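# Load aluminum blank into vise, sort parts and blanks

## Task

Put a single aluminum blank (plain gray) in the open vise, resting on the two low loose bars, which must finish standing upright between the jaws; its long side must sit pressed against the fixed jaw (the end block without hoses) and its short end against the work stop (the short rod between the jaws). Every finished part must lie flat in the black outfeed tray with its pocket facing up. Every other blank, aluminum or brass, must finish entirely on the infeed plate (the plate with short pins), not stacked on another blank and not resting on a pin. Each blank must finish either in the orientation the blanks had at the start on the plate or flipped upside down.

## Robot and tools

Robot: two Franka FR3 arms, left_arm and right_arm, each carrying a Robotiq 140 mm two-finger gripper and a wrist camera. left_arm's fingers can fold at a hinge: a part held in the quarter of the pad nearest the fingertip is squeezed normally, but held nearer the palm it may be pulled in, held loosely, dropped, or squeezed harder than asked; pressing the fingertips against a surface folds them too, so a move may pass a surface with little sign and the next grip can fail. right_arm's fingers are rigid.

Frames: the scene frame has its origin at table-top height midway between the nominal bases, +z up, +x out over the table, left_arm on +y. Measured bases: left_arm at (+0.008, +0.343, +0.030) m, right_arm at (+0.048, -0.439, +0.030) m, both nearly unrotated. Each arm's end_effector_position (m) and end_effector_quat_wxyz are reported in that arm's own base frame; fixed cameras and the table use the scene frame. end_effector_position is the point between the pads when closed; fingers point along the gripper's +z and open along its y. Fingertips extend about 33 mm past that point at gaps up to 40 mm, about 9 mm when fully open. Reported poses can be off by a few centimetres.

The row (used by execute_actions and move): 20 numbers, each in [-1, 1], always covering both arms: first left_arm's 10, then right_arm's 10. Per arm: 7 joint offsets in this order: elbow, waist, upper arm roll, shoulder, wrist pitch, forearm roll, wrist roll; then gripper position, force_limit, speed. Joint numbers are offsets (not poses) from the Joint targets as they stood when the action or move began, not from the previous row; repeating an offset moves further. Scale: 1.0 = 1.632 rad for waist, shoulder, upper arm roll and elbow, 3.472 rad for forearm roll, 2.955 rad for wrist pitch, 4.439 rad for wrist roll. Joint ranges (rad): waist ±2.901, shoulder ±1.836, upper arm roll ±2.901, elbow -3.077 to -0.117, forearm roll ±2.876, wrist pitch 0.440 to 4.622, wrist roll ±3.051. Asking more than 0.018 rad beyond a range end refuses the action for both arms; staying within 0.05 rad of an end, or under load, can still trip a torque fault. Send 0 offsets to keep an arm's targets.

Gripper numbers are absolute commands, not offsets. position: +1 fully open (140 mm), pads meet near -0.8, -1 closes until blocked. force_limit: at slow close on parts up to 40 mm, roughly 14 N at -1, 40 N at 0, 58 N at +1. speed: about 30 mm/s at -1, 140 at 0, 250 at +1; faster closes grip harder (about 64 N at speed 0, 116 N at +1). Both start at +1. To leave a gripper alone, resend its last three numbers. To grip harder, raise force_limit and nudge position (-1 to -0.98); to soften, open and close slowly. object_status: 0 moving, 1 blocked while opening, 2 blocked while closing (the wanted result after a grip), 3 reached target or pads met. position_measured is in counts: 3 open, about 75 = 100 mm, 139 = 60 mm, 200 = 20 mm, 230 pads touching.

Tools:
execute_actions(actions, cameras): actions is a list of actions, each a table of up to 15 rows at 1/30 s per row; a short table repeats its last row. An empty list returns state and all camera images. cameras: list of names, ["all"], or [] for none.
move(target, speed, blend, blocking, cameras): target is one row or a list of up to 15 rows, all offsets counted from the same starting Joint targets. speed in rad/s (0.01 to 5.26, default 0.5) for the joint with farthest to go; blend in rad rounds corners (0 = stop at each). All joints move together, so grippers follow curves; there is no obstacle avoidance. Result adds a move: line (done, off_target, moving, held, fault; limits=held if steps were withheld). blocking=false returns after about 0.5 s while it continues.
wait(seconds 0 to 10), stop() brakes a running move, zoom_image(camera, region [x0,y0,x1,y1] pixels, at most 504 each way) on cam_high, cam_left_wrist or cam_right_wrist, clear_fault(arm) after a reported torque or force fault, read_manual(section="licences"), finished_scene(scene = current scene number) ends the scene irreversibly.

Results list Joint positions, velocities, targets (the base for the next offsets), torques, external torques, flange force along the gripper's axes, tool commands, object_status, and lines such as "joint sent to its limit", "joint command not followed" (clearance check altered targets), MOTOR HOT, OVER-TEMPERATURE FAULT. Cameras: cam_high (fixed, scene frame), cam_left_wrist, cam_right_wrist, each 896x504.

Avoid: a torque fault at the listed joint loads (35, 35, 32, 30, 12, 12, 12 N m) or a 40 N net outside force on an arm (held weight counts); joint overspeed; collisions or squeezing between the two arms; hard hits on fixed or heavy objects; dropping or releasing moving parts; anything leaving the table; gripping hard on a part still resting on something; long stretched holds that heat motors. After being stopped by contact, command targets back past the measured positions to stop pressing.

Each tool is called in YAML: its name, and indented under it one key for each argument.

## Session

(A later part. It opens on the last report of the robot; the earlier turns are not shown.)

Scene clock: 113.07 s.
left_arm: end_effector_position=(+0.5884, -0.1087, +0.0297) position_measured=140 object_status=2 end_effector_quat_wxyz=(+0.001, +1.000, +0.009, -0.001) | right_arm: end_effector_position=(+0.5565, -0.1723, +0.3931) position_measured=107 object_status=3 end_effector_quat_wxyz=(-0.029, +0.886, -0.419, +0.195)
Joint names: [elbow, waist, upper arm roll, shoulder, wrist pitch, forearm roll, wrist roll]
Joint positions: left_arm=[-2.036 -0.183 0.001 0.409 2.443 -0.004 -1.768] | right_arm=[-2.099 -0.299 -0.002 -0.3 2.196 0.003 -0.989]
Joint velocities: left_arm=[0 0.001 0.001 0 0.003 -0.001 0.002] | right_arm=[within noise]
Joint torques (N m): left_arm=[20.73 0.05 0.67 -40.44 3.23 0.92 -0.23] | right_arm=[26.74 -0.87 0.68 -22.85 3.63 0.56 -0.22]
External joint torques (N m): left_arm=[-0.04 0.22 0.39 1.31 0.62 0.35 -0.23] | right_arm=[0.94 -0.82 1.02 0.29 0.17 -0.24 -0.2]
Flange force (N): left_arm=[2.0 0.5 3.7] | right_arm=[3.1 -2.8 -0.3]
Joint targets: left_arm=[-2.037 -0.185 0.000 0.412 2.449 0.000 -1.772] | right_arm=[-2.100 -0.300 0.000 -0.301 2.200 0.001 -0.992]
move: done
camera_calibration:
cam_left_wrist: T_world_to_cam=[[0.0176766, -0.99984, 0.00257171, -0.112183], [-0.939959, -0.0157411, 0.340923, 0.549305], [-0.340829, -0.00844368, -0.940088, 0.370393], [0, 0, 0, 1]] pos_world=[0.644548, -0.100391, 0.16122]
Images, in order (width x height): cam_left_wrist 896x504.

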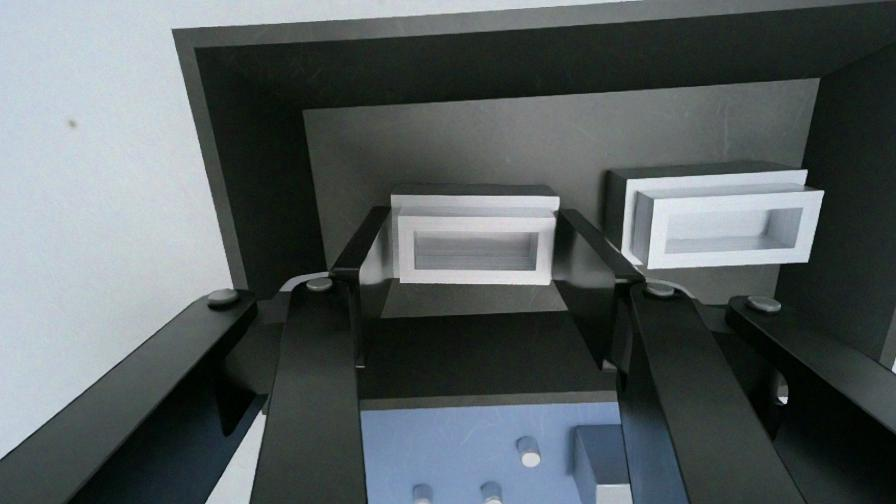

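move:
  target:
    - [0.0003,0,0,-0.0034,-0.002,0,0,0.048,-0.5,-1,0,0,0,0,0,0,0,0.175,0,0]
    - [0.0417,0,0,-0.1164,-0.0883,0,0,0.048,-0.5,-1,0,0,0,0,0,0,0,0.175,0,0]
    - [-0.2224,0.3278,0,-0.5588,-0.1519,0,0.1739,0.048,-0.5,-1,0,0,0,0,0,0,0,0.175,0,0]
  speed: [0.1,0.25,0.9]
  blend: [0,0.05,0]
  cameras: ["cam_high"]

move:
  target: [0,0,0,0,0,0,0,0.048,-0.5,-1,0.3938,0.7687,0,0.5641,-0.0416,-0.0003,0.0779,0.175,0,0]
  speed: 0.8
  cameras: ["cam_right_wrist"]

zoom_image:
  camera: "cam_right_wrist"
  region: [250, 50, 700, 400]

Scene clock: 132.97 s.
left_arm: end_effector_position=(+0.4056, +0.1469, +0.2956) position_measured=123 object_status=3 end_effector_quat_wxyz=(-0.021, +0.993, -0.107, +0.046) | right_arm: end_effector_position=(+0.5565, -0.1723, +0.3931) position_measured=107 object_status=3 end_effector_quat_wxyz=(-0.029, +0.886, -0.419, +0.195)
Joint names: [elbow, waist, upper arm roll, shoulder, wrist pitch, forearm roll, wrist roll]
Joint positions: left_arm=[-2.399 0.349 0.001 -0.498 2.002 -0.004 -1.005] | right_arm=[-2.099 -0.299 -0.002 -0.3 2.196 0.003 -0.989]
Joint velocities: left_arm=[0 0 -0.001 0 0 0 0.007] | right_arm=[within noise]
Joint torques (N m): left_arm=[24.68 0.97 0.05 -16.22 2.79 1.09 0.06] | right_arm=[26.71 -0.79 0.65 -22.89 3.64 0.56 -0.26]
External joint torques (N m): left_arm=[-0.22 1 0.56 -0.8 -0.07 0.33 0.06] | right_arm=[1.02 -0.8 0.92 0.12 0.21 -0.23 -0.24]
Flange force (N): left_arm=[-3.7 0.1 -0.3] | right_arm=[3.0 -2.5 -0.5]
Joint targets: left_arm=[-2.400 0.350 0.000 -0.500 2.000 0.000 -1.000] | right_arm=[-2.100 -0.300 0.000 -0.301 2.200 0.001 -0.992]
move: done
Images, in order (width x height): cam_high 896x504.

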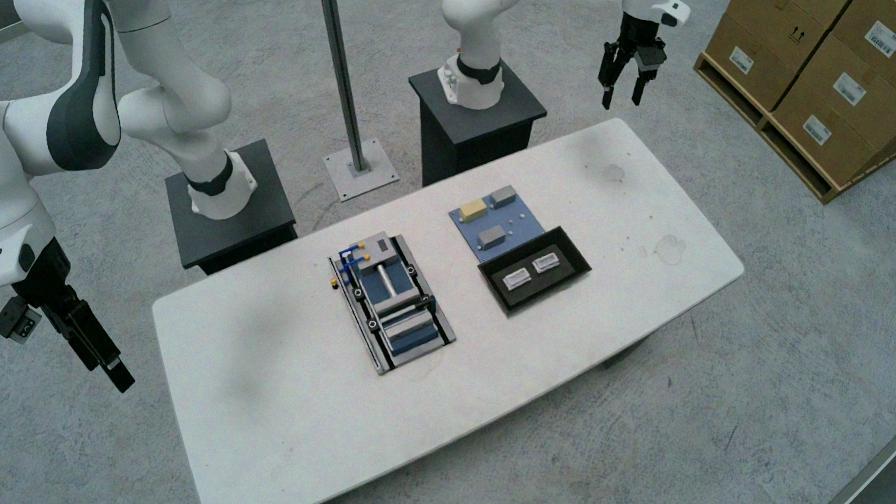

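Scene clock: 135.73 s.
left_arm: end_effector_position=(+0.4056, +0.1469, +0.2956) position_measured=123 object_status=3 end_effector_quat_wxyz=(-0.021, +0.993, -0.108, +0.046) | right_arm: end_effector_position=(+0.4123, +0.5840, +0.1083) position_measured=107 object_status=3 end_effector_quat_wxyz=(-0.001, +1.000, +0.018, +0.000)
Joint names: [elbow, waist, upper arm roll, shoulder, wrist pitch, forearm roll, wrist roll]
Joint positions: left_arm=[-2.399 0.349 0.001 -0.498 2.002 -0.004 -1.003] | right_arm=[-1.459 0.955 0.001 0.621 2.082 0.002 -0.652]
Joint velocities: left_arm=[within noise] | right_arm=[0.001 -0.001 0 0 0 0 0.006]
Joint torques (N m): left_arm=[24.71 1.01 0.02 -16.19 2.78 1.09 0.1] | right_arm=[26.1 -0.27 1.33 -50.54 2.32 0.32 0.2]
External joint torques (N m): left_arm=[-0.22 1.06 0.56 -0.77 -0.09 0.33 0.1] | right_arm=[1.77 -0.47 0.67 0.57 -0.32 -0.37 0.2]
Flange force (N): left_arm=[-3.7 0.0 -0.4] | right_arm=[7.9 -10.4 -1.5]
Joint targets: left_arm=[-2.400 0.350 0.000 -0.500 2.000 0.000 -1.000] | right_arm=[-1.458 0.954 0.000 0.620 2.077 0.000 -0.647]
move: done
camera_calibration:
cam_right_wrist: T_world_to_cam=[[0.0525334, -0.998569, -0.00996981, 0.572003], [-0.936266, -0.0527233, 0.347314, 0.383334], [-0.347343, -0.00891121, -0.937696, 0.385477], [0, 0, 0, 1]] pos_world=[0.462746, 0.59483, 0.234026]
Images, in order (width x height): cam_right_wrist 896x504.

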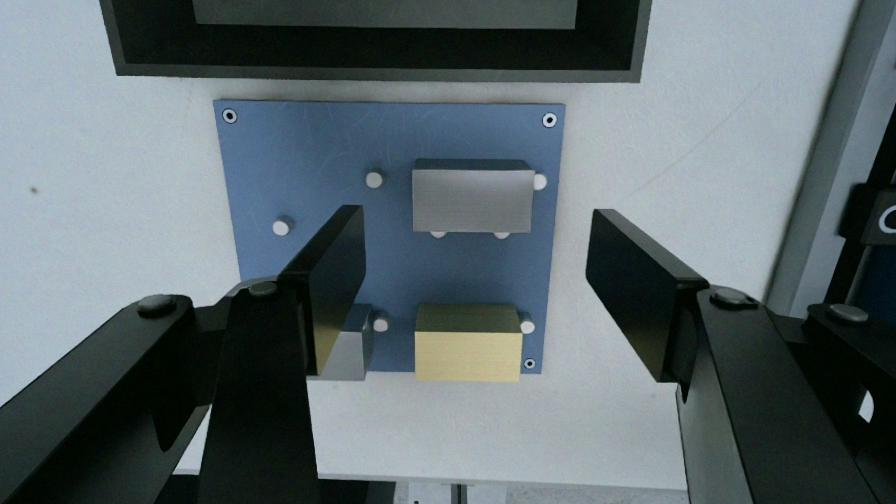

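Scaled by 1.120 from the camera's 896x504 image, which has a finer 1280x720 frame.

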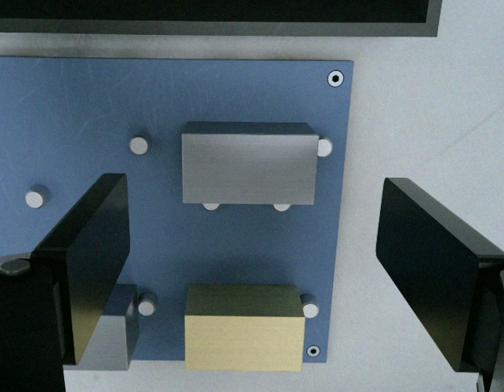

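move:
  target:
    - [0,0,0,0,0,0,0,0.048,-0.5,-1,-0.0332,0.0018,0,0.0536,0.0483,0,0.0007,0.175,0,0]
    - [0,0,0,0,0,0,0,0.048,-0.5,-1,-0.0332,0.0018,0,0.0536,0.0483,0,0.0007,-1,-0.3,-1]
  speed: 0.12

wait:
  seconds: 0.9
  cameras: ["cam_right_wrist"]

Scene clock: 146.90 s.
left_arm: end_effector_position=(+0.4056, +0.1469, +0.2956) position_measured=123 object_status=3 end_effector_quat_wxyz=(-0.021, +0.993, -0.108, +0.046) | right_arm: end_effector_position=(+0.4097, +0.5816, +0.0350) position_measured=140 object_status=0 end_effector_quat_wxyz=(+0.000, +1.000, +0.016, -0.001)
Joint names: [elbow, waist, upper arm roll, shoulder, wrist pitch, forearm roll, wrist roll]
Joint positions: left_arm=[-2.399 0.349 0.001 -0.498 2.002 -0.004 -1.003] | right_arm=[-1.511 0.956 0.001 0.708 2.216 0.002 -0.647]
Joint torques (N m): left_arm=[24.71 0.99 0.02 -16.17 2.78 1.08 0.09] | right_arm=[24.39 0.2 1.45 -50.91 2.74 0.29 0.13]
External joint torques (N m): left_arm=[-0.19 0.94 0.44 -0.74 -0.07 0.31 0.1] | right_arm=[0.93 0.04 0.74 1.33 0.11 -0.34 0.13]
Flange force (N): left_arm=[-3.4 0.1 -0.4] | right_arm=[5.2 -7.7 2.0]
Joint targets: left_arm=[-2.400 0.350 0.000 -0.500 2.000 0.000 -1.000] | right_arm=[-1.512 0.957 0.000 0.708 2.220 0.000 -0.644]
move: done

Scene clock: 147.80 s.
left_arm: end_effector_position=(+0.4056, +0.1469, +0.2956) position_measured=123 object_status=3 end_effector_quat_wxyz=(-0.021, +0.993, -0.108, +0.046) | right_arm: end_effector_position=(+0.4097, +0.5816, +0.0350) position_measured=140 object_status=2 end_effector_quat_wxyz=(+0.000, +1.000, +0.016, -0.001)
Joint names: [elbow, waist, upper arm roll, shoulder, wrist pitch, forearm roll, wrist roll]
Joint positions: left_arm=[-2.399 0.349 0.001 -0.498 2.002 -0.004 -1.003] | right_arm=[-1.511 0.956 0.001 0.708 2.216 0.002 -0.647]
Joint torques (N m): left_arm=[24.75 1.02 -0.01 -16.16 2.8 1.07 0.13] | right_arm=[24.39 0.17 1.52 -50.95 2.76 0.3 0.09]
External joint torques (N m): left_arm=[-0.2 1.07 0.52 -0.64 -0.07 0.31 0.13] | right_arm=[1.06 -0.03 0.79 1.08 0.15 -0.33 0.09]
Flange force (N): left_arm=[-3.3 -0.3 -0.3] | right_arm=[5.2 -7.4 1.6]
Joint targets: left_arm=[-2.400 0.350 0.000 -0.500 2.000 0.000 -1.000] | right_arm=[-1.512 0.957 0.000 0.708 2.220 0.000 -0.644]
Tool commands: left_gripper/position=+0.048 left_gripper/force_limit=-0.5 left_gripper/speed=-1.0 right_gripper/position=-1.0 right_gripper/force_limit=-0.3 right_gripper/speed=-1.0
wait: 0.90 s; at rest by 0.17 s
camera_calibration:
cam_right_wrist: T_world_to_cam=[[0.0485525, -0.998797, -0.00693062, 0.570664], [-0.935768, -0.0479127, 0.349345, 0.403136], [-0.349257, -0.0104761, -0.936968, 0.317523], [0, 0, 0, 1]] pos_world=[0.460432, 0.592619, 0.16063]
Images, in order (width x height): cam_right_wrist 896x504.

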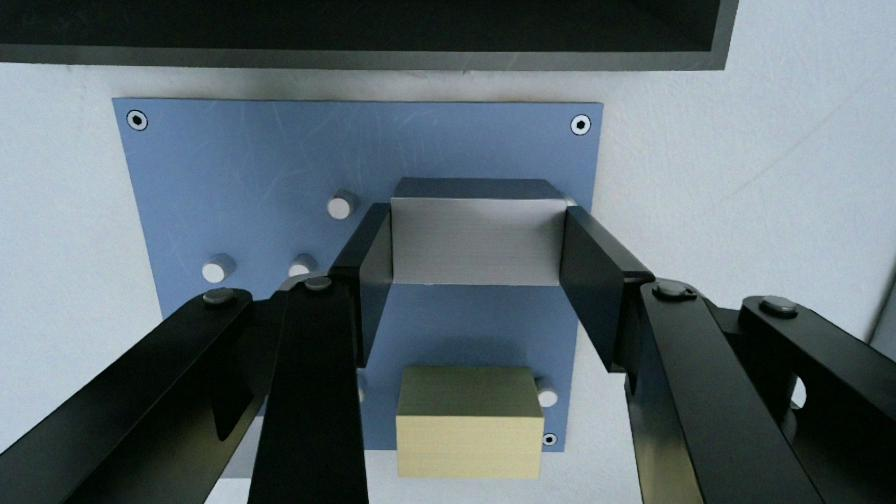

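move:
  target:
    - [0,0,0,0,0,0,0,0.048,-0.5,-1,0.0678,0,0,-0.0923,-0.0884,0,0,-1,-0.3,-1]
    - [0,0,0,0,0,0,0,0.048,-0.5,-1,-0.2664,-0.2761,0,-0.3138,-0.0262,0,-0.0992,-1,-0.3,-1]
  speed: [0.3,0.45]
  blend: [0.05,0]
  cameras: ["cam_right_wrist"]

zoom_image:
  camera: "cam_right_wrist"
  region: [280, 50, 680, 400]

Scene clock: 156.70 s.
left_arm: end_effector_position=(+0.4056, +0.1469, +0.2956) position_measured=123 object_status=3 end_effector_quat_wxyz=(-0.021, +0.993, -0.108, +0.046) | right_arm: end_effector_position=(+0.5217, +0.2881, +0.1680) position_measured=140 object_status=2 end_effector_quat_wxyz=(+0.002, +1.000, +0.006, -0.004)
Joint names: [elbow, waist, upper arm roll, shoulder, wrist pitch, forearm roll, wrist roll]
Joint positions: left_arm=[-2.399 0.349 0.001 -0.498 2.002 -0.004 -1.003] | right_arm=[-1.946 0.506 -0.002 0.199 2.137 0.002 -1.079]
Joint velocities: left_arm=[within noise] | right_arm=[0 0.001 0 0.001 0.001 0.001 -0.006]
Joint torques (N m): left_arm=[24.71 0.99 0.06 -16.18 2.8 1.08 0.1] | right_arm=[25.68 -0.36 1.24 -39.76 2.98 0.42 -0.32]
External joint torques (N m): left_arm=[-0.3 1.03 0.57 -0.63 -0.07 0.32 0.1] | right_arm=[1.85 -0.4 1.03 -1.18 0.37 -0.28 -0.32]
Flange force (N): left_arm=[-3.5 -0.1 -0.1] | right_arm=[3.3 -1.5 -2.7]
Joint targets: left_arm=[-2.400 0.350 0.000 -0.500 2.000 0.000 -1.000] | right_arm=[-1.947 0.507 0.000 0.196 2.143 0.000 -1.084]
move: done
camera_calibration:
cam_right_wrist: T_world_to_cam=[[0.0283564, -0.999587, -0.00459638, 0.283423], [-0.93496, -0.0281492, 0.353635, 0.440587], [-0.353618, -0.0057304, -0.935372, 0.478789], [0, 0, 0, 1]] pos_world=[0.573203, 0.298452, 0.293341]
Images, in order (width x height): cam_right_wrist 896x504.

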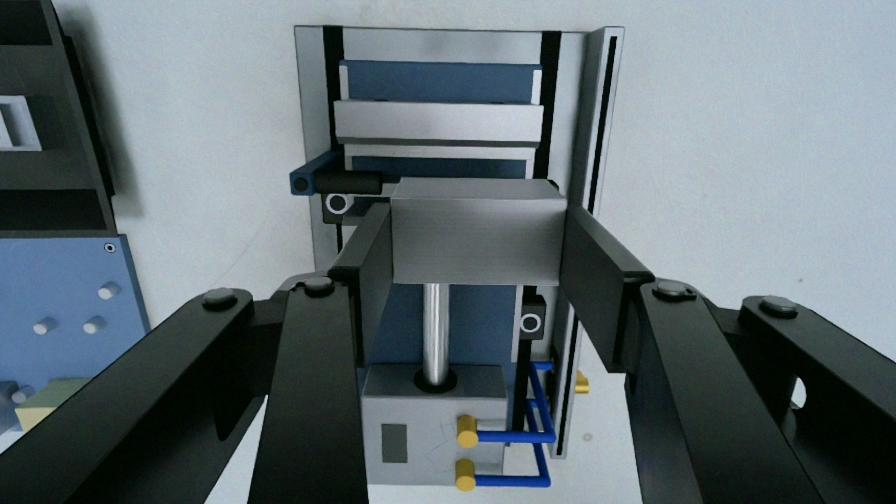

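Scaled by 1.260 from the camera's 896x504 image, which has a finer 1280x720 frame.

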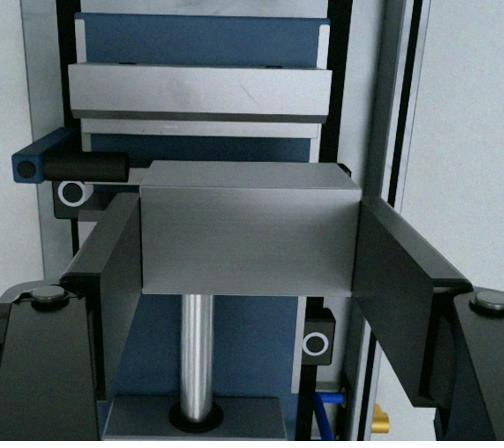

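move:
  target:
    - [0,0,0,0,0,0,0,0.048,-0.5,-1,-0.0115,-0.002,0,0.0156,0.015,0,0.002,-1,-0.3,-1]
    - [0,0,0,0,0,0,0,0.048,-0.5,-1,-0.0346,-0.002,0,0.05,0.0467,0,0.002,-1,-0.3,-1]
  speed: [0.15,0.08]
  blend: [0.01,0]
  cameras: ["cam_right_wrist"]

move:
  target: [0,0,0,0,0,0,0,0.048,-0.5,-1,-0.0011,0,0,0.0017,0.0016,0,0,-1,-0.3,-1]
  speed: 0.03

zoom_image:
  camera: "cam_right_wrist"
  region: [280, 50, 680, 400]

Scene clock: 166.40 s.
left_arm: end_effector_position=(+0.4056, +0.1469, +0.2956) position_measured=123 object_status=3 end_effector_quat_wxyz=(-0.021, +0.993, -0.108, +0.046) | right_arm: end_effector_position=(+0.5233, +0.2877, +0.1077) position_measured=140 object_status=2 end_effector_quat_wxyz=(+0.001, +1.000, +0.005, -0.003)
Joint names: [elbow, waist, upper arm roll, shoulder, wrist pitch, forearm roll, wrist roll]
Joint positions: left_arm=[-2.399 0.349 0.001 -0.498 2.002 -0.004 -1.003] | right_arm=[-2.003 0.505 -0.002 0.278 2.274 0.002 -1.078]
Joint velocities: left_arm=[within noise] | right_arm=[-0.002 -0.001 -0.001 0 0.004 0 0.001]
Joint torques (N m): left_arm=[24.7 1.02 0.03 -16.21 2.79 1.07 0.09] | right_arm=[24.57 -0.62 1.28 -40.16 3.01 0.4 0.12]
External joint torques (N m): left_arm=[-0.31 1.07 0.57 -0.66 -0.08 0.3 0.09] | right_arm=[1.84 -0.54 1.12 -0.21 0.4 -0.22 0.12]
Flange force (N): left_arm=[-3.6 -0.1 -0.1] | right_arm=[5.4 -3.2 -0.8]
Joint targets: left_arm=[-2.400 0.350 0.000 -0.500 2.000 0.000 -1.000] | right_arm=[-2.003 0.503 0.000 0.277 2.281 0.000 -1.075]
move: done
camera_calibration:
cam_right_wrist: T_world_to_cam=[[0.0262886, -0.999641, -0.00526681, 0.283879], [-0.935731, -0.026461, 0.35172, 0.463476], [-0.351733, -0.00431791, -0.93609, 0.421599], [0, 0, 0, 1]] pos_world=[0.574516, 0.297862, 0.233136]
Images, in order (width x height): cam_right_wrist 896x504.

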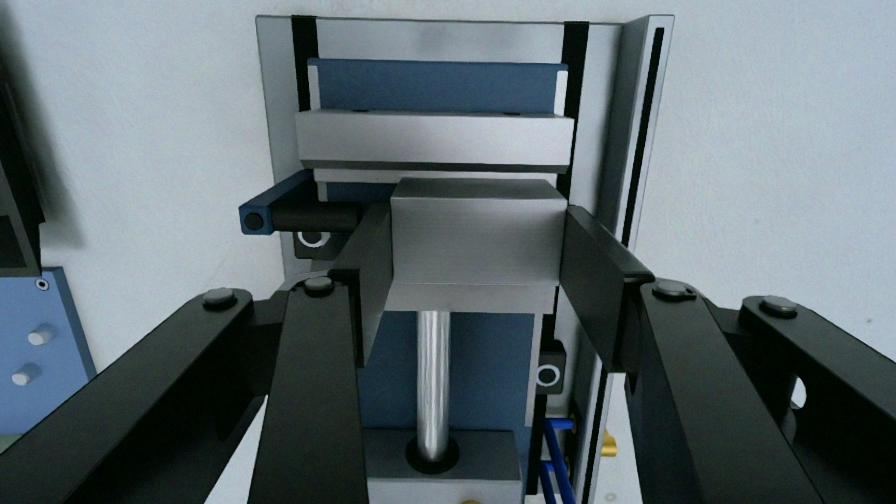

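Scene clock: 167.10 s.
left_arm: end_effector_position=(+0.4056, +0.1469, +0.2956) position_measured=123 object_status=3 end_effector_quat_wxyz=(-0.021, +0.993, -0.108, +0.046) | right_arm: end_effector_position=(+0.5238, +0.2880, +0.1073) position_measured=140 object_status=2 end_effector_quat_wxyz=(+0.001, +1.000, +0.005, -0.002)
Joint names: [elbow, waist, upper arm roll, shoulder, wrist pitch, forearm roll, wrist roll]
Joint positions: left_arm=[-2.399 0.349 0.001 -0.498 2.002 -0.004 -1.003] | right_arm=[-2.004 0.505 -0.002 0.278 2.278 0.002 -1.078]
Joint velocities: left_arm=[within noise] | right_arm=[-0.001 0 0 0.001 0.003 0 0]
Joint torques (N m): left_arm=[24.71 0.94 0.03 -16.19 2.79 1.08 0.11] | right_arm=[24 -0.7 1.2 -38.88 3.21 0.39 0.11]
External joint torques (N m): left_arm=[-0.28 0.96 0.53 -0.64 -0.08 0.32 0.12] | right_arm=[1.25 -0.72 0.94 1.09 0.58 -0.23 0.11]
Flange force (N): left_arm=[-3.4 -0.1 -0.1] | right_arm=[6.4 -3.4 1.9]
Joint targets: left_arm=[-2.400 0.350 0.000 -0.500 2.000 0.000 -1.000] | right_arm=[-2.005 0.503 0.000 0.280 2.285 0.000 -1.075]
move: done

Scaled by 1.260 from the camera's 896x504 image, which has a finer 1280x720 frame.
This view is cut from an older image: the scene may have changed since it was taken.

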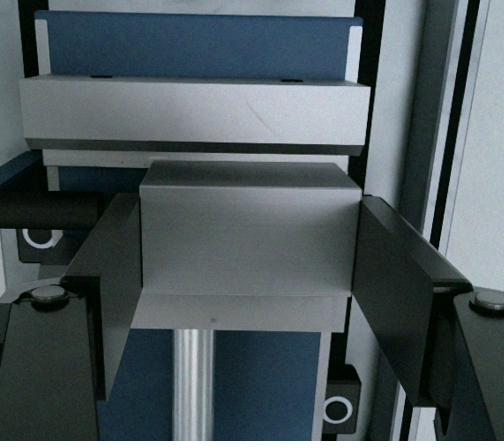

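move:
  target: [0,0,0,0,0,0,0,0.048,-0.5,-1,0.0102,-0.0027,0,0.007,-0.0018,0,-0.001,-1,-0.3,-1]
  speed: 0.03

move:
  target: [0,0,0,0,0,0,0,0.048,-0.5,-1,0.0051,-0.0013,0,0.0035,-0.001,0,-0.0005,-1,-0.3,-1]
  speed: 0.03

Scene clock: 170.20 s.
left_arm: end_effector_position=(+0.4056, +0.1469, +0.2956) position_measured=123 object_status=3 end_effector_quat_wxyz=(-0.021, +0.993, -0.108, +0.046) | right_arm: end_effector_position=(+0.5279, +0.2888, +0.1072) position_measured=140 object_status=2 end_effector_quat_wxyz=(+0.000, +1.000, +0.003, -0.001)
Joint names: [elbow, waist, upper arm roll, shoulder, wrist pitch, forearm roll, wrist roll]
Joint positions: left_arm=[-2.399 0.349 0.001 -0.498 2.002 -0.004 -1.003] | right_arm=[-1.991 0.501 -0.001 0.287 2.277 0.002 -1.078]
Joint torques (N m): left_arm=[24.71 0.96 0.03 -16.18 2.79 1.08 0.13] | right_arm=[25.6 -1.34 0.73 -37.77 3.36 0.18 -0.11]
External joint torques (N m): left_arm=[-0.31 0.98 0.52 -0.63 -0.09 0.32 0.13] | right_arm=[2.69 -1.23 0.57 2.75 0.7 -0.44 -0.11]
Flange force (N): left_arm=[-3.5 -0.1 -0.1] | right_arm=[15.8 -7.1 3.6]
Joint targets: left_arm=[-2.400 0.350 0.000 -0.500 2.000 0.000 -1.000] | right_arm=[-1.988 0.499 0.000 0.291 2.280 0.000 -1.079]
move: done

Scene clock: 170.90 s.
left_arm: end_effector_position=(+0.4056, +0.1469, +0.2956) position_measured=123 object_status=3 end_effector_quat_wxyz=(-0.021, +0.993, -0.108, +0.046) | right_arm: end_effector_position=(+0.5282, +0.2889, +0.1073) position_measured=140 object_status=2 end_effector_quat_wxyz=(+0.001, +1.000, +0.003, -0.003)
Joint names: [elbow, waist, upper arm roll, shoulder, wrist pitch, forearm roll, wrist roll]
Joint positions: left_arm=[-2.399 0.349 0.001 -0.498 2.002 -0.004 -1.003] | right_arm=[-1.983 0.5 0 0.291 2.269 0.002 -1.078]
Joint torques (N m): left_arm=[24.68 1.01 0.04 -16.17 2.79 1.07 0.1] | right_arm=[25.88 -2.03 -0.02 -36.91 4.18 -0.08 -0.2]
External joint torques (N m): left_arm=[-0.22 1.09 0.61 -0.78 -0.06 0.31 0.1] | right_arm=[2.99 -2.06 -0.32 3.72 1.55 -0.71 -0.2]
Flange force (N): left_arm=[-3.8 -0.1 -0.3] | right_arm=[19.0 -7.1 6.5]
Joint targets: left_arm=[-2.400 0.350 0.000 -0.500 2.000 0.000 -1.000] | right_arm=[-1.980 0.497 0.000 0.297 2.277 0.000 -1.082]
move: done

move:
  target: [0,0,0,0,0,0,0,0.048,-0.5,-1,0.0094,0.0134,0,0.0061,-0.002,0,0.0049,-1,-0.3,-1]
  speed: 0.04

move:
  target: [0,0,0,0,0,0,0,0.048,-0.5,-1,0.0036,0.0027,0,0.0025,-0.0006,0,0.001,-1,-0.3,-1]
  speed: 0.03

move:
  target: [0,0,0,0,0,0,0,0.048,-0.5,-1,0.0036,0.0027,0,0.0025,-0.0006,0,0.001,-1,-0.3,-1]
  speed: 0.03

move:
  target: [0,0,0,0,0,0,0,0.048,-0.5,-1,0.0036,0.0027,0,0.0025,-0.0006,0,0.001,-1,-0.3,-1]
  speed: 0.03

Scene clock: 177.43 s.
left_arm: end_effector_position=(+0.4056, +0.1469, +0.2956) position_measured=123 object_status=3 end_effector_quat_wxyz=(-0.021, +0.993, -0.108, +0.046) | right_arm: end_effector_position=(+0.5281, +0.2960, +0.1074) position_measured=140 object_status=2 end_effector_quat_wxyz=(+0.003, +1.000, +0.002, -0.003)
Joint names: [elbow, waist, upper arm roll, shoulder, wrist pitch, forearm roll, wrist roll]
Joint positions: left_arm=[-2.399 0.349 0.001 -0.498 2.002 -0.004 -1.003] | right_arm=[-1.966 0.515 -0.004 0.302 2.26 0 -1.064]
Joint velocities: left_arm=[within noise] | right_arm=[0 0 0.001 0 -0.001 0 0.005]
Joint torques (N m): left_arm=[24.73 1.04 0.06 -16.2 2.79 1.08 0.11] | right_arm=[24.59 1.25 2.36 -37.71 3.67 0.84 0.1]
External joint torques (N m): left_arm=[-0.19 1.08 0.57 -0.76 -0.07 0.32 0.12] | right_arm=[1.65 1.29 2.15 3.28 1.05 0.21 0.1]
Flange force (N): left_arm=[-3.6 -0.1 -0.4] | right_arm=[11.1 -9.4 5.6]
Joint targets: left_arm=[-2.400 0.350 0.000 -0.500 2.000 0.000 -1.000] | right_arm=[-1.965 0.519 0.000 0.307 2.271 0.000 -1.060]
move: off_target (right_arm); right_arm: the wrist pitch is farthest, 0.011 rad from its target

Scene clock: 178.13 s.
left_arm: end_effector_position=(+0.4056, +0.1469, +0.2956) position_measured=123 object_status=3 end_effector_quat_wxyz=(-0.021, +0.993, -0.108, +0.046) | right_arm: end_effector_position=(+0.5281, +0.2982, +0.1074) position_measured=140 object_status=2 end_effector_quat_wxyz=(+0.003, +1.000, +0.002, -0.003)
Joint names: [elbow, waist, upper arm roll, shoulder, wrist pitch, forearm roll, wrist roll]
Joint positions: left_arm=[-2.399 0.349 0.001 -0.498 2.002 -0.004 -1.003] | right_arm=[-1.962 0.518 -0.004 0.305 2.259 0 -1.059]
Joint torques (N m): left_arm=[24.76 0.96 0.02 -16.16 2.79 1.09 0.09] | right_arm=[25.43 2.18 3.27 -37.08 4.39 0.91 0.07]
External joint torques (N m): left_arm=[-0.28 1.03 0.58 -0.58 -0.09 0.33 0.09] | right_arm=[2.4 2.19 3.03 4.13 1.75 0.28 0.07]
Flange force (N): left_arm=[-3.3 -0.2 -0.1] | right_arm=[14.2 -12.8 7.8]
Joint targets: left_arm=[-2.400 0.350 0.000 -0.500 2.000 0.000 -1.000] | right_arm=[-1.959 0.523 0.000 0.311 2.269 0.000 -1.056]
move: done

Scene clock: 178.83 s.
left_arm: end_effector_position=(+0.4056, +0.1469, +0.2956) position_measured=123 object_status=3 end_effector_quat_wxyz=(-0.021, +0.993, -0.108, +0.046) | right_arm: end_effector_position=(+0.5280, +0.3012, +0.1074) position_measured=140 object_status=2 end_effector_quat_wxyz=(+0.003, +1.000, +0.002, -0.003)
Joint names: [elbow, waist, upper arm roll, shoulder, wrist pitch, forearm roll, wrist roll]
Joint positions: left_arm=[-2.399 0.349 0.001 -0.498 2.002 -0.004 -1.003] | right_arm=[-1.956 0.523 -0.004 0.309 2.257 0 -1.055]
Joint torques (N m): left_arm=[24.74 0.98 0.03 -16.12 2.79 1.09 0.12] | right_arm=[26.08 2.22 3.14 -36.93 4.39 0.9 -0.02]
External joint torques (N m): left_arm=[-0.2 1.04 0.56 -0.64 -0.07 0.33 0.12] | right_arm=[3.18 2.28 2.94 4.23 1.78 0.27 -0.02]
Flange force (N): left_arm=[-3.3 -0.3 -0.3] | right_arm=[17.2 -14.5 7.4]
Joint targets: left_arm=[-2.400 0.350 0.000 -0.500 2.000 0.000 -1.000] | right_arm=[-1.953 0.527 0.000 0.315 2.268 0.000 -1.051]
move: done

Scene clock: 179.53 s.
left_arm: end_effector_position=(+0.4056, +0.1469, +0.2956) position_measured=123 object_status=3 end_effector_quat_wxyz=(-0.021, +0.993, -0.108, +0.046) | right_arm: end_effector_position=(+0.5280, +0.3040, +0.1074) position_measured=140 object_status=2 end_effector_quat_wxyz=(+0.003, +1.000, +0.001, -0.003)
Joint names: [elbow, waist, upper arm roll, shoulder, wrist pitch, forearm roll, wrist roll]
Joint positions: left_arm=[-2.399 0.349 0.001 -0.498 2.002 -0.004 -1.003] | right_arm=[-1.95 0.527 -0.004 0.313 2.255 -0.001 -1.05]
Joint torques (N m): left_arm=[24.77 1.02 -0.03 -16.18 2.8 1.08 0.14] | right_arm=[25.59 2.61 3.44 -37.24 4.51 0.94 0.09]
External joint torques (N m): left_arm=[-0.26 1.05 0.47 -0.63 -0.08 0.31 0.14] | right_arm=[2.53 2.79 3.35 4.26 1.87 0.31 0.09]
Flange force (N): left_arm=[-3.4 -0.1 -0.2] | right_arm=[14.4 -14.1 8.1]
Joint targets: left_arm=[-2.400 0.350 0.000 -0.500 2.000 0.000 -1.000] | right_arm=[-1.947 0.532 0.000 0.319 2.266 0.000 -1.047]
move: off_target (right_arm); right_arm: the wrist pitch is farthest, 0.012 rad from its target

move:
  target: [0,0,0,0,0,0,0,0.048,-0.5,-1,0.003,0.0027,0,0.0018,-0.0006,0,0.001,-1,-0.3,-1]
  speed: 0.03

move:
  target: [0,0,0,0,0,0,0,0.048,-0.5,-1,0.003,0.0027,0,0.0018,-0.0006,0,0.001,-1,-0.3,-1]
  speed: 0.03
  cameras: ["cam_right_wrist"]

zoom_image:
  camera: "cam_right_wrist"
  region: [240, 80, 640, 350]

Scene clock: 182.83 s.
left_arm: end_effector_position=(+0.4056, +0.1469, +0.2956) position_measured=123 object_status=3 end_effector_quat_wxyz=(-0.021, +0.993, -0.108, +0.046) | right_arm: end_effector_position=(+0.5280, +0.3041, +0.1073) position_measured=140 object_status=2 end_effector_quat_wxyz=(+0.004, +1.000, +0.001, -0.004)
Joint names: [elbow, waist, upper arm roll, shoulder, wrist pitch, forearm roll, wrist roll]
Joint positions: left_arm=[-2.399 0.349 0.001 -0.498 2.002 -0.004 -1.003] | right_arm=[-1.946 0.529 -0.005 0.315 2.25 -0.003 -1.047]
Joint torques (N m): left_arm=[24.71 0.96 0.01 -16.15 2.78 1.08 0.11] | right_arm=[26.09 4.19 4.45 -37.2 4.85 1.44 0.23]
External joint torques (N m): left_arm=[-0.29 0.93 0.45 -0.53 -0.09 0.32 0.12] | right_arm=[3.19 4.13 4.16 4.12 2.24 0.8 0.23]
Flange force (N): left_arm=[-3.1 -0.1 -0.1] | right_arm=[14.9 -16.8 8.1]
Joint targets: left_arm=[-2.400 0.350 0.000 -0.500 2.000 0.000 -1.000] | right_arm=[-1.942 0.536 0.000 0.322 2.264 0.000 -1.042]
move: off_target (right_arm); right_arm: the wrist pitch is farthest, 0.014 rad from its target

Scene clock: 183.53 s.
left_arm: end_effector_position=(+0.4056, +0.1469, +0.2956) position_measured=123 object_status=3 end_effector_quat_wxyz=(-0.021, +0.993, -0.108, +0.046) | right_arm: end_effector_position=(+0.5281, +0.3042, +0.1072) position_measured=140 object_status=2 end_effector_quat_wxyz=(+0.006, +1.000, +0.000, -0.005)
Joint names: [elbow, waist, upper arm roll, shoulder, wrist pitch, forearm roll, wrist roll]
Joint positions: left_arm=[-2.399 0.349 0.001 -0.498 2.002 -0.004 -1.003] | right_arm=[-1.942 0.532 -0.007 0.318 2.245 -0.004 -1.044]
Joint torques (N m): left_arm=[24.72 0.98 0.03 -16.18 2.79 1.08 0.12] | right_arm=[26.49 5.27 5.71 -36.82 5.23 1.9 0.24]
External joint torques (N m): left_arm=[-0.27 1.03 0.56 -0.65 -0.08 0.32 0.12] | right_arm=[3.47 5.42 5.62 4.78 2.61 1.27 0.24]
Flange force (N): left_arm=[-3.5 -0.2 -0.2] | right_arm=[16.0 -20.0 9.4]
Joint targets: left_arm=[-2.400 0.350 0.000 -0.500 2.000 0.000 -1.000] | right_arm=[-1.937 0.541 0.000 0.325 2.262 0.000 -1.038]
move: off_target (right_arm); right_arm: the wrist pitch is farthest, 0.017 rad from its target
camera_calibration:
cam_right_wrist: T_world_to_cam=[[0.018094, -0.999826, 0.00449345, 0.303624], [-0.934482, -0.015313, 0.355682, 0.464082], [-0.355551, -0.0106348, -0.934596, 0.426682], [0, 0, 0, 1]] pos_world=[0.57989, 0.315216, 0.232346]
Images, in order (width x height): cam_right_wrist 896x504.

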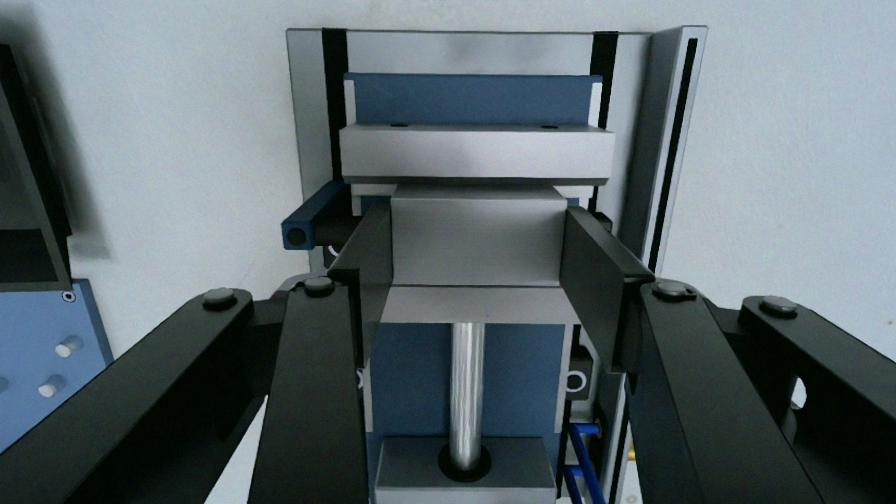

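Scaled by 1.260 from the camera's 896x504 image, which has a finer 1280x720 frame.

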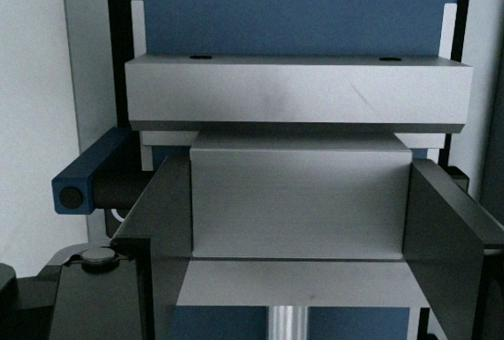

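move:
  target:
    - [0,0,0,0,0,0,0,0.048,-0.5,-1,-0.0142,-0.0115,0,-0.01,0.0023,0,-0.0036,-1,-0.3,-1]
    - [0,0,0,0,0,0,0,0.048,-0.5,-1,-0.0142,-0.0115,0,-0.01,0.0023,0,-0.0036,0.0,-0.3,-1]
    - [0,0,0,0,0,0,0,0.048,-0.5,-1,0.0094,-0.0115,0,-0.0445,-0.0297,0,-0.0036,0.0,-0.3,-1]
  speed: [0.03,0.1,0.1]
  cameras: ["cam_right_wrist","cam_high"]

zoom_image:
  camera: "cam_right_wrist"
  region: [280, 80, 680, 330]

zoom_image:
  camera: "cam_high"
  region: [430, 170, 610, 330]

Scene clock: 191.53 s.
left_arm: end_effector_position=(+0.4056, +0.1469, +0.2956) position_measured=123 object_status=3 end_effector_quat_wxyz=(-0.021, +0.993, -0.108, +0.046) | right_arm: end_effector_position=(+0.5297, +0.3041, +0.1494) position_measured=129 object_status=3 end_effector_quat_wxyz=(+0.000, +1.000, +0.001, +0.002)
Joint names: [elbow, waist, upper arm roll, shoulder, wrist pitch, forearm roll, wrist roll]
Joint positions: left_arm=[-2.399 0.349 0.001 -0.498 2.002 -0.004 -1.003] | right_arm=[-1.923 0.524 -0.001 0.253 2.18 -0.002 -1.05]
Joint velocities: left_arm=[within noise] | right_arm=[-0.001 0 0.001 0.001 -0.004 -0.001 0.002]
Joint torques (N m): left_arm=[24.72 1.04 0.05 -16.21 2.79 1.08 0.14] | right_arm=[25.27 -0.81 0.97 -39.6 2.3 0.92 -0.3]
External joint torques (N m): left_arm=[-0.31 1.03 0.5 -0.58 -0.09 0.32 0.14] | right_arm=[1.62 -0.76 0.79 0.55 -0.34 0.24 -0.3]
Flange force (N): left_arm=[-3.4 -0.2 -0.1] | right_arm=[8.0 -3.5 -1.8]
Joint targets: left_arm=[-2.400 0.350 0.000 -0.500 2.000 0.000 -1.000] | right_arm=[-1.922 0.522 0.000 0.252 2.174 0.000 -1.054]
move: done
camera_calibration:
cam_right_wrist: T_world_to_cam=[[0.0202528, -0.999769, -0.00719483, 0.303858], [-0.939234, -0.0214921, 0.342605, 0.456935], [-0.34268, -0.000181077, -0.939452, 0.457474], [0, 0, 0, 1]] pos_world=[0.579782, 0.313691, 0.275413]
Images, in order (width x height): cam_high 896x504, cam_right_wrist 896x504.

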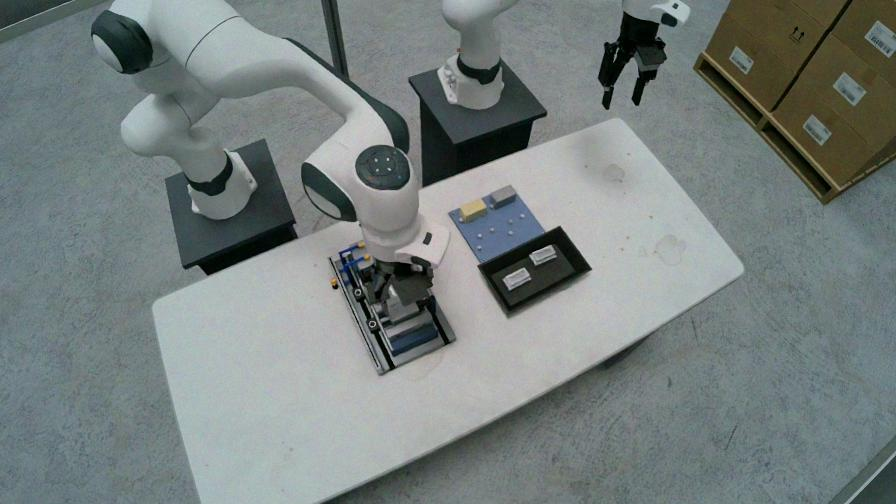

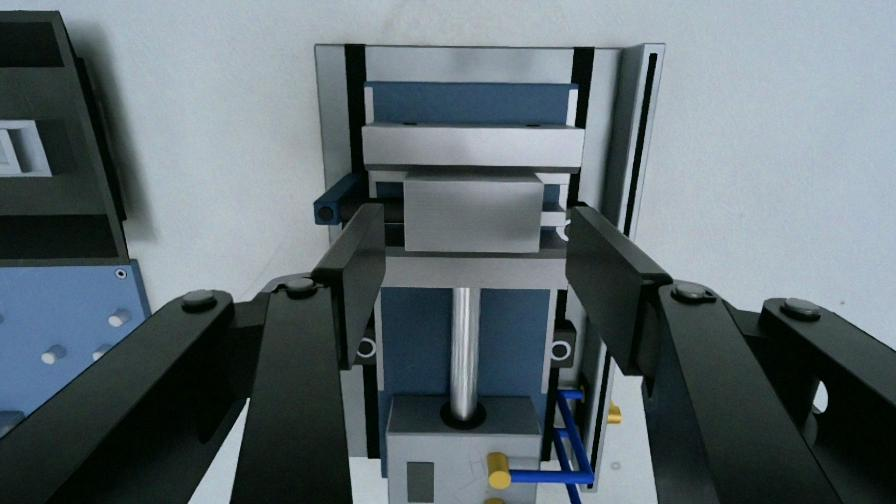

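Scaled by 1.260 from the camera's 896x504 image, which has a finer 1280x720 frame.

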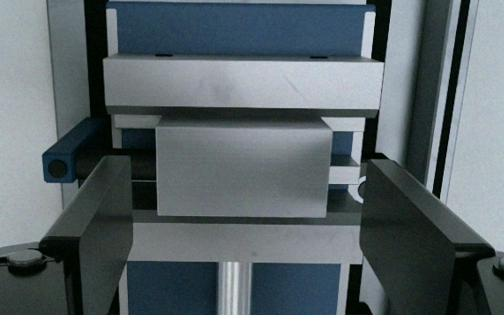

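Scaled by 2.800 from the camera's 896x504 image, which has a finer 1280x720 frame.

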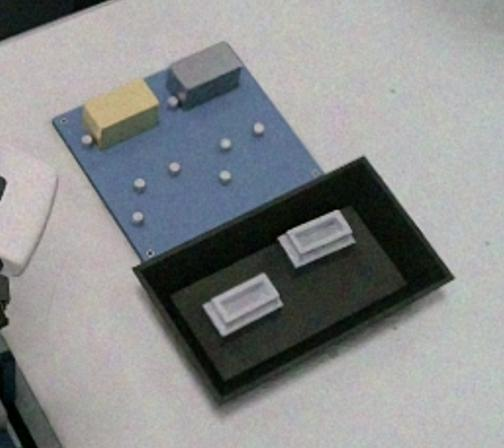

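finished_scene:
  scene: 2

The scene is finished: the task was done.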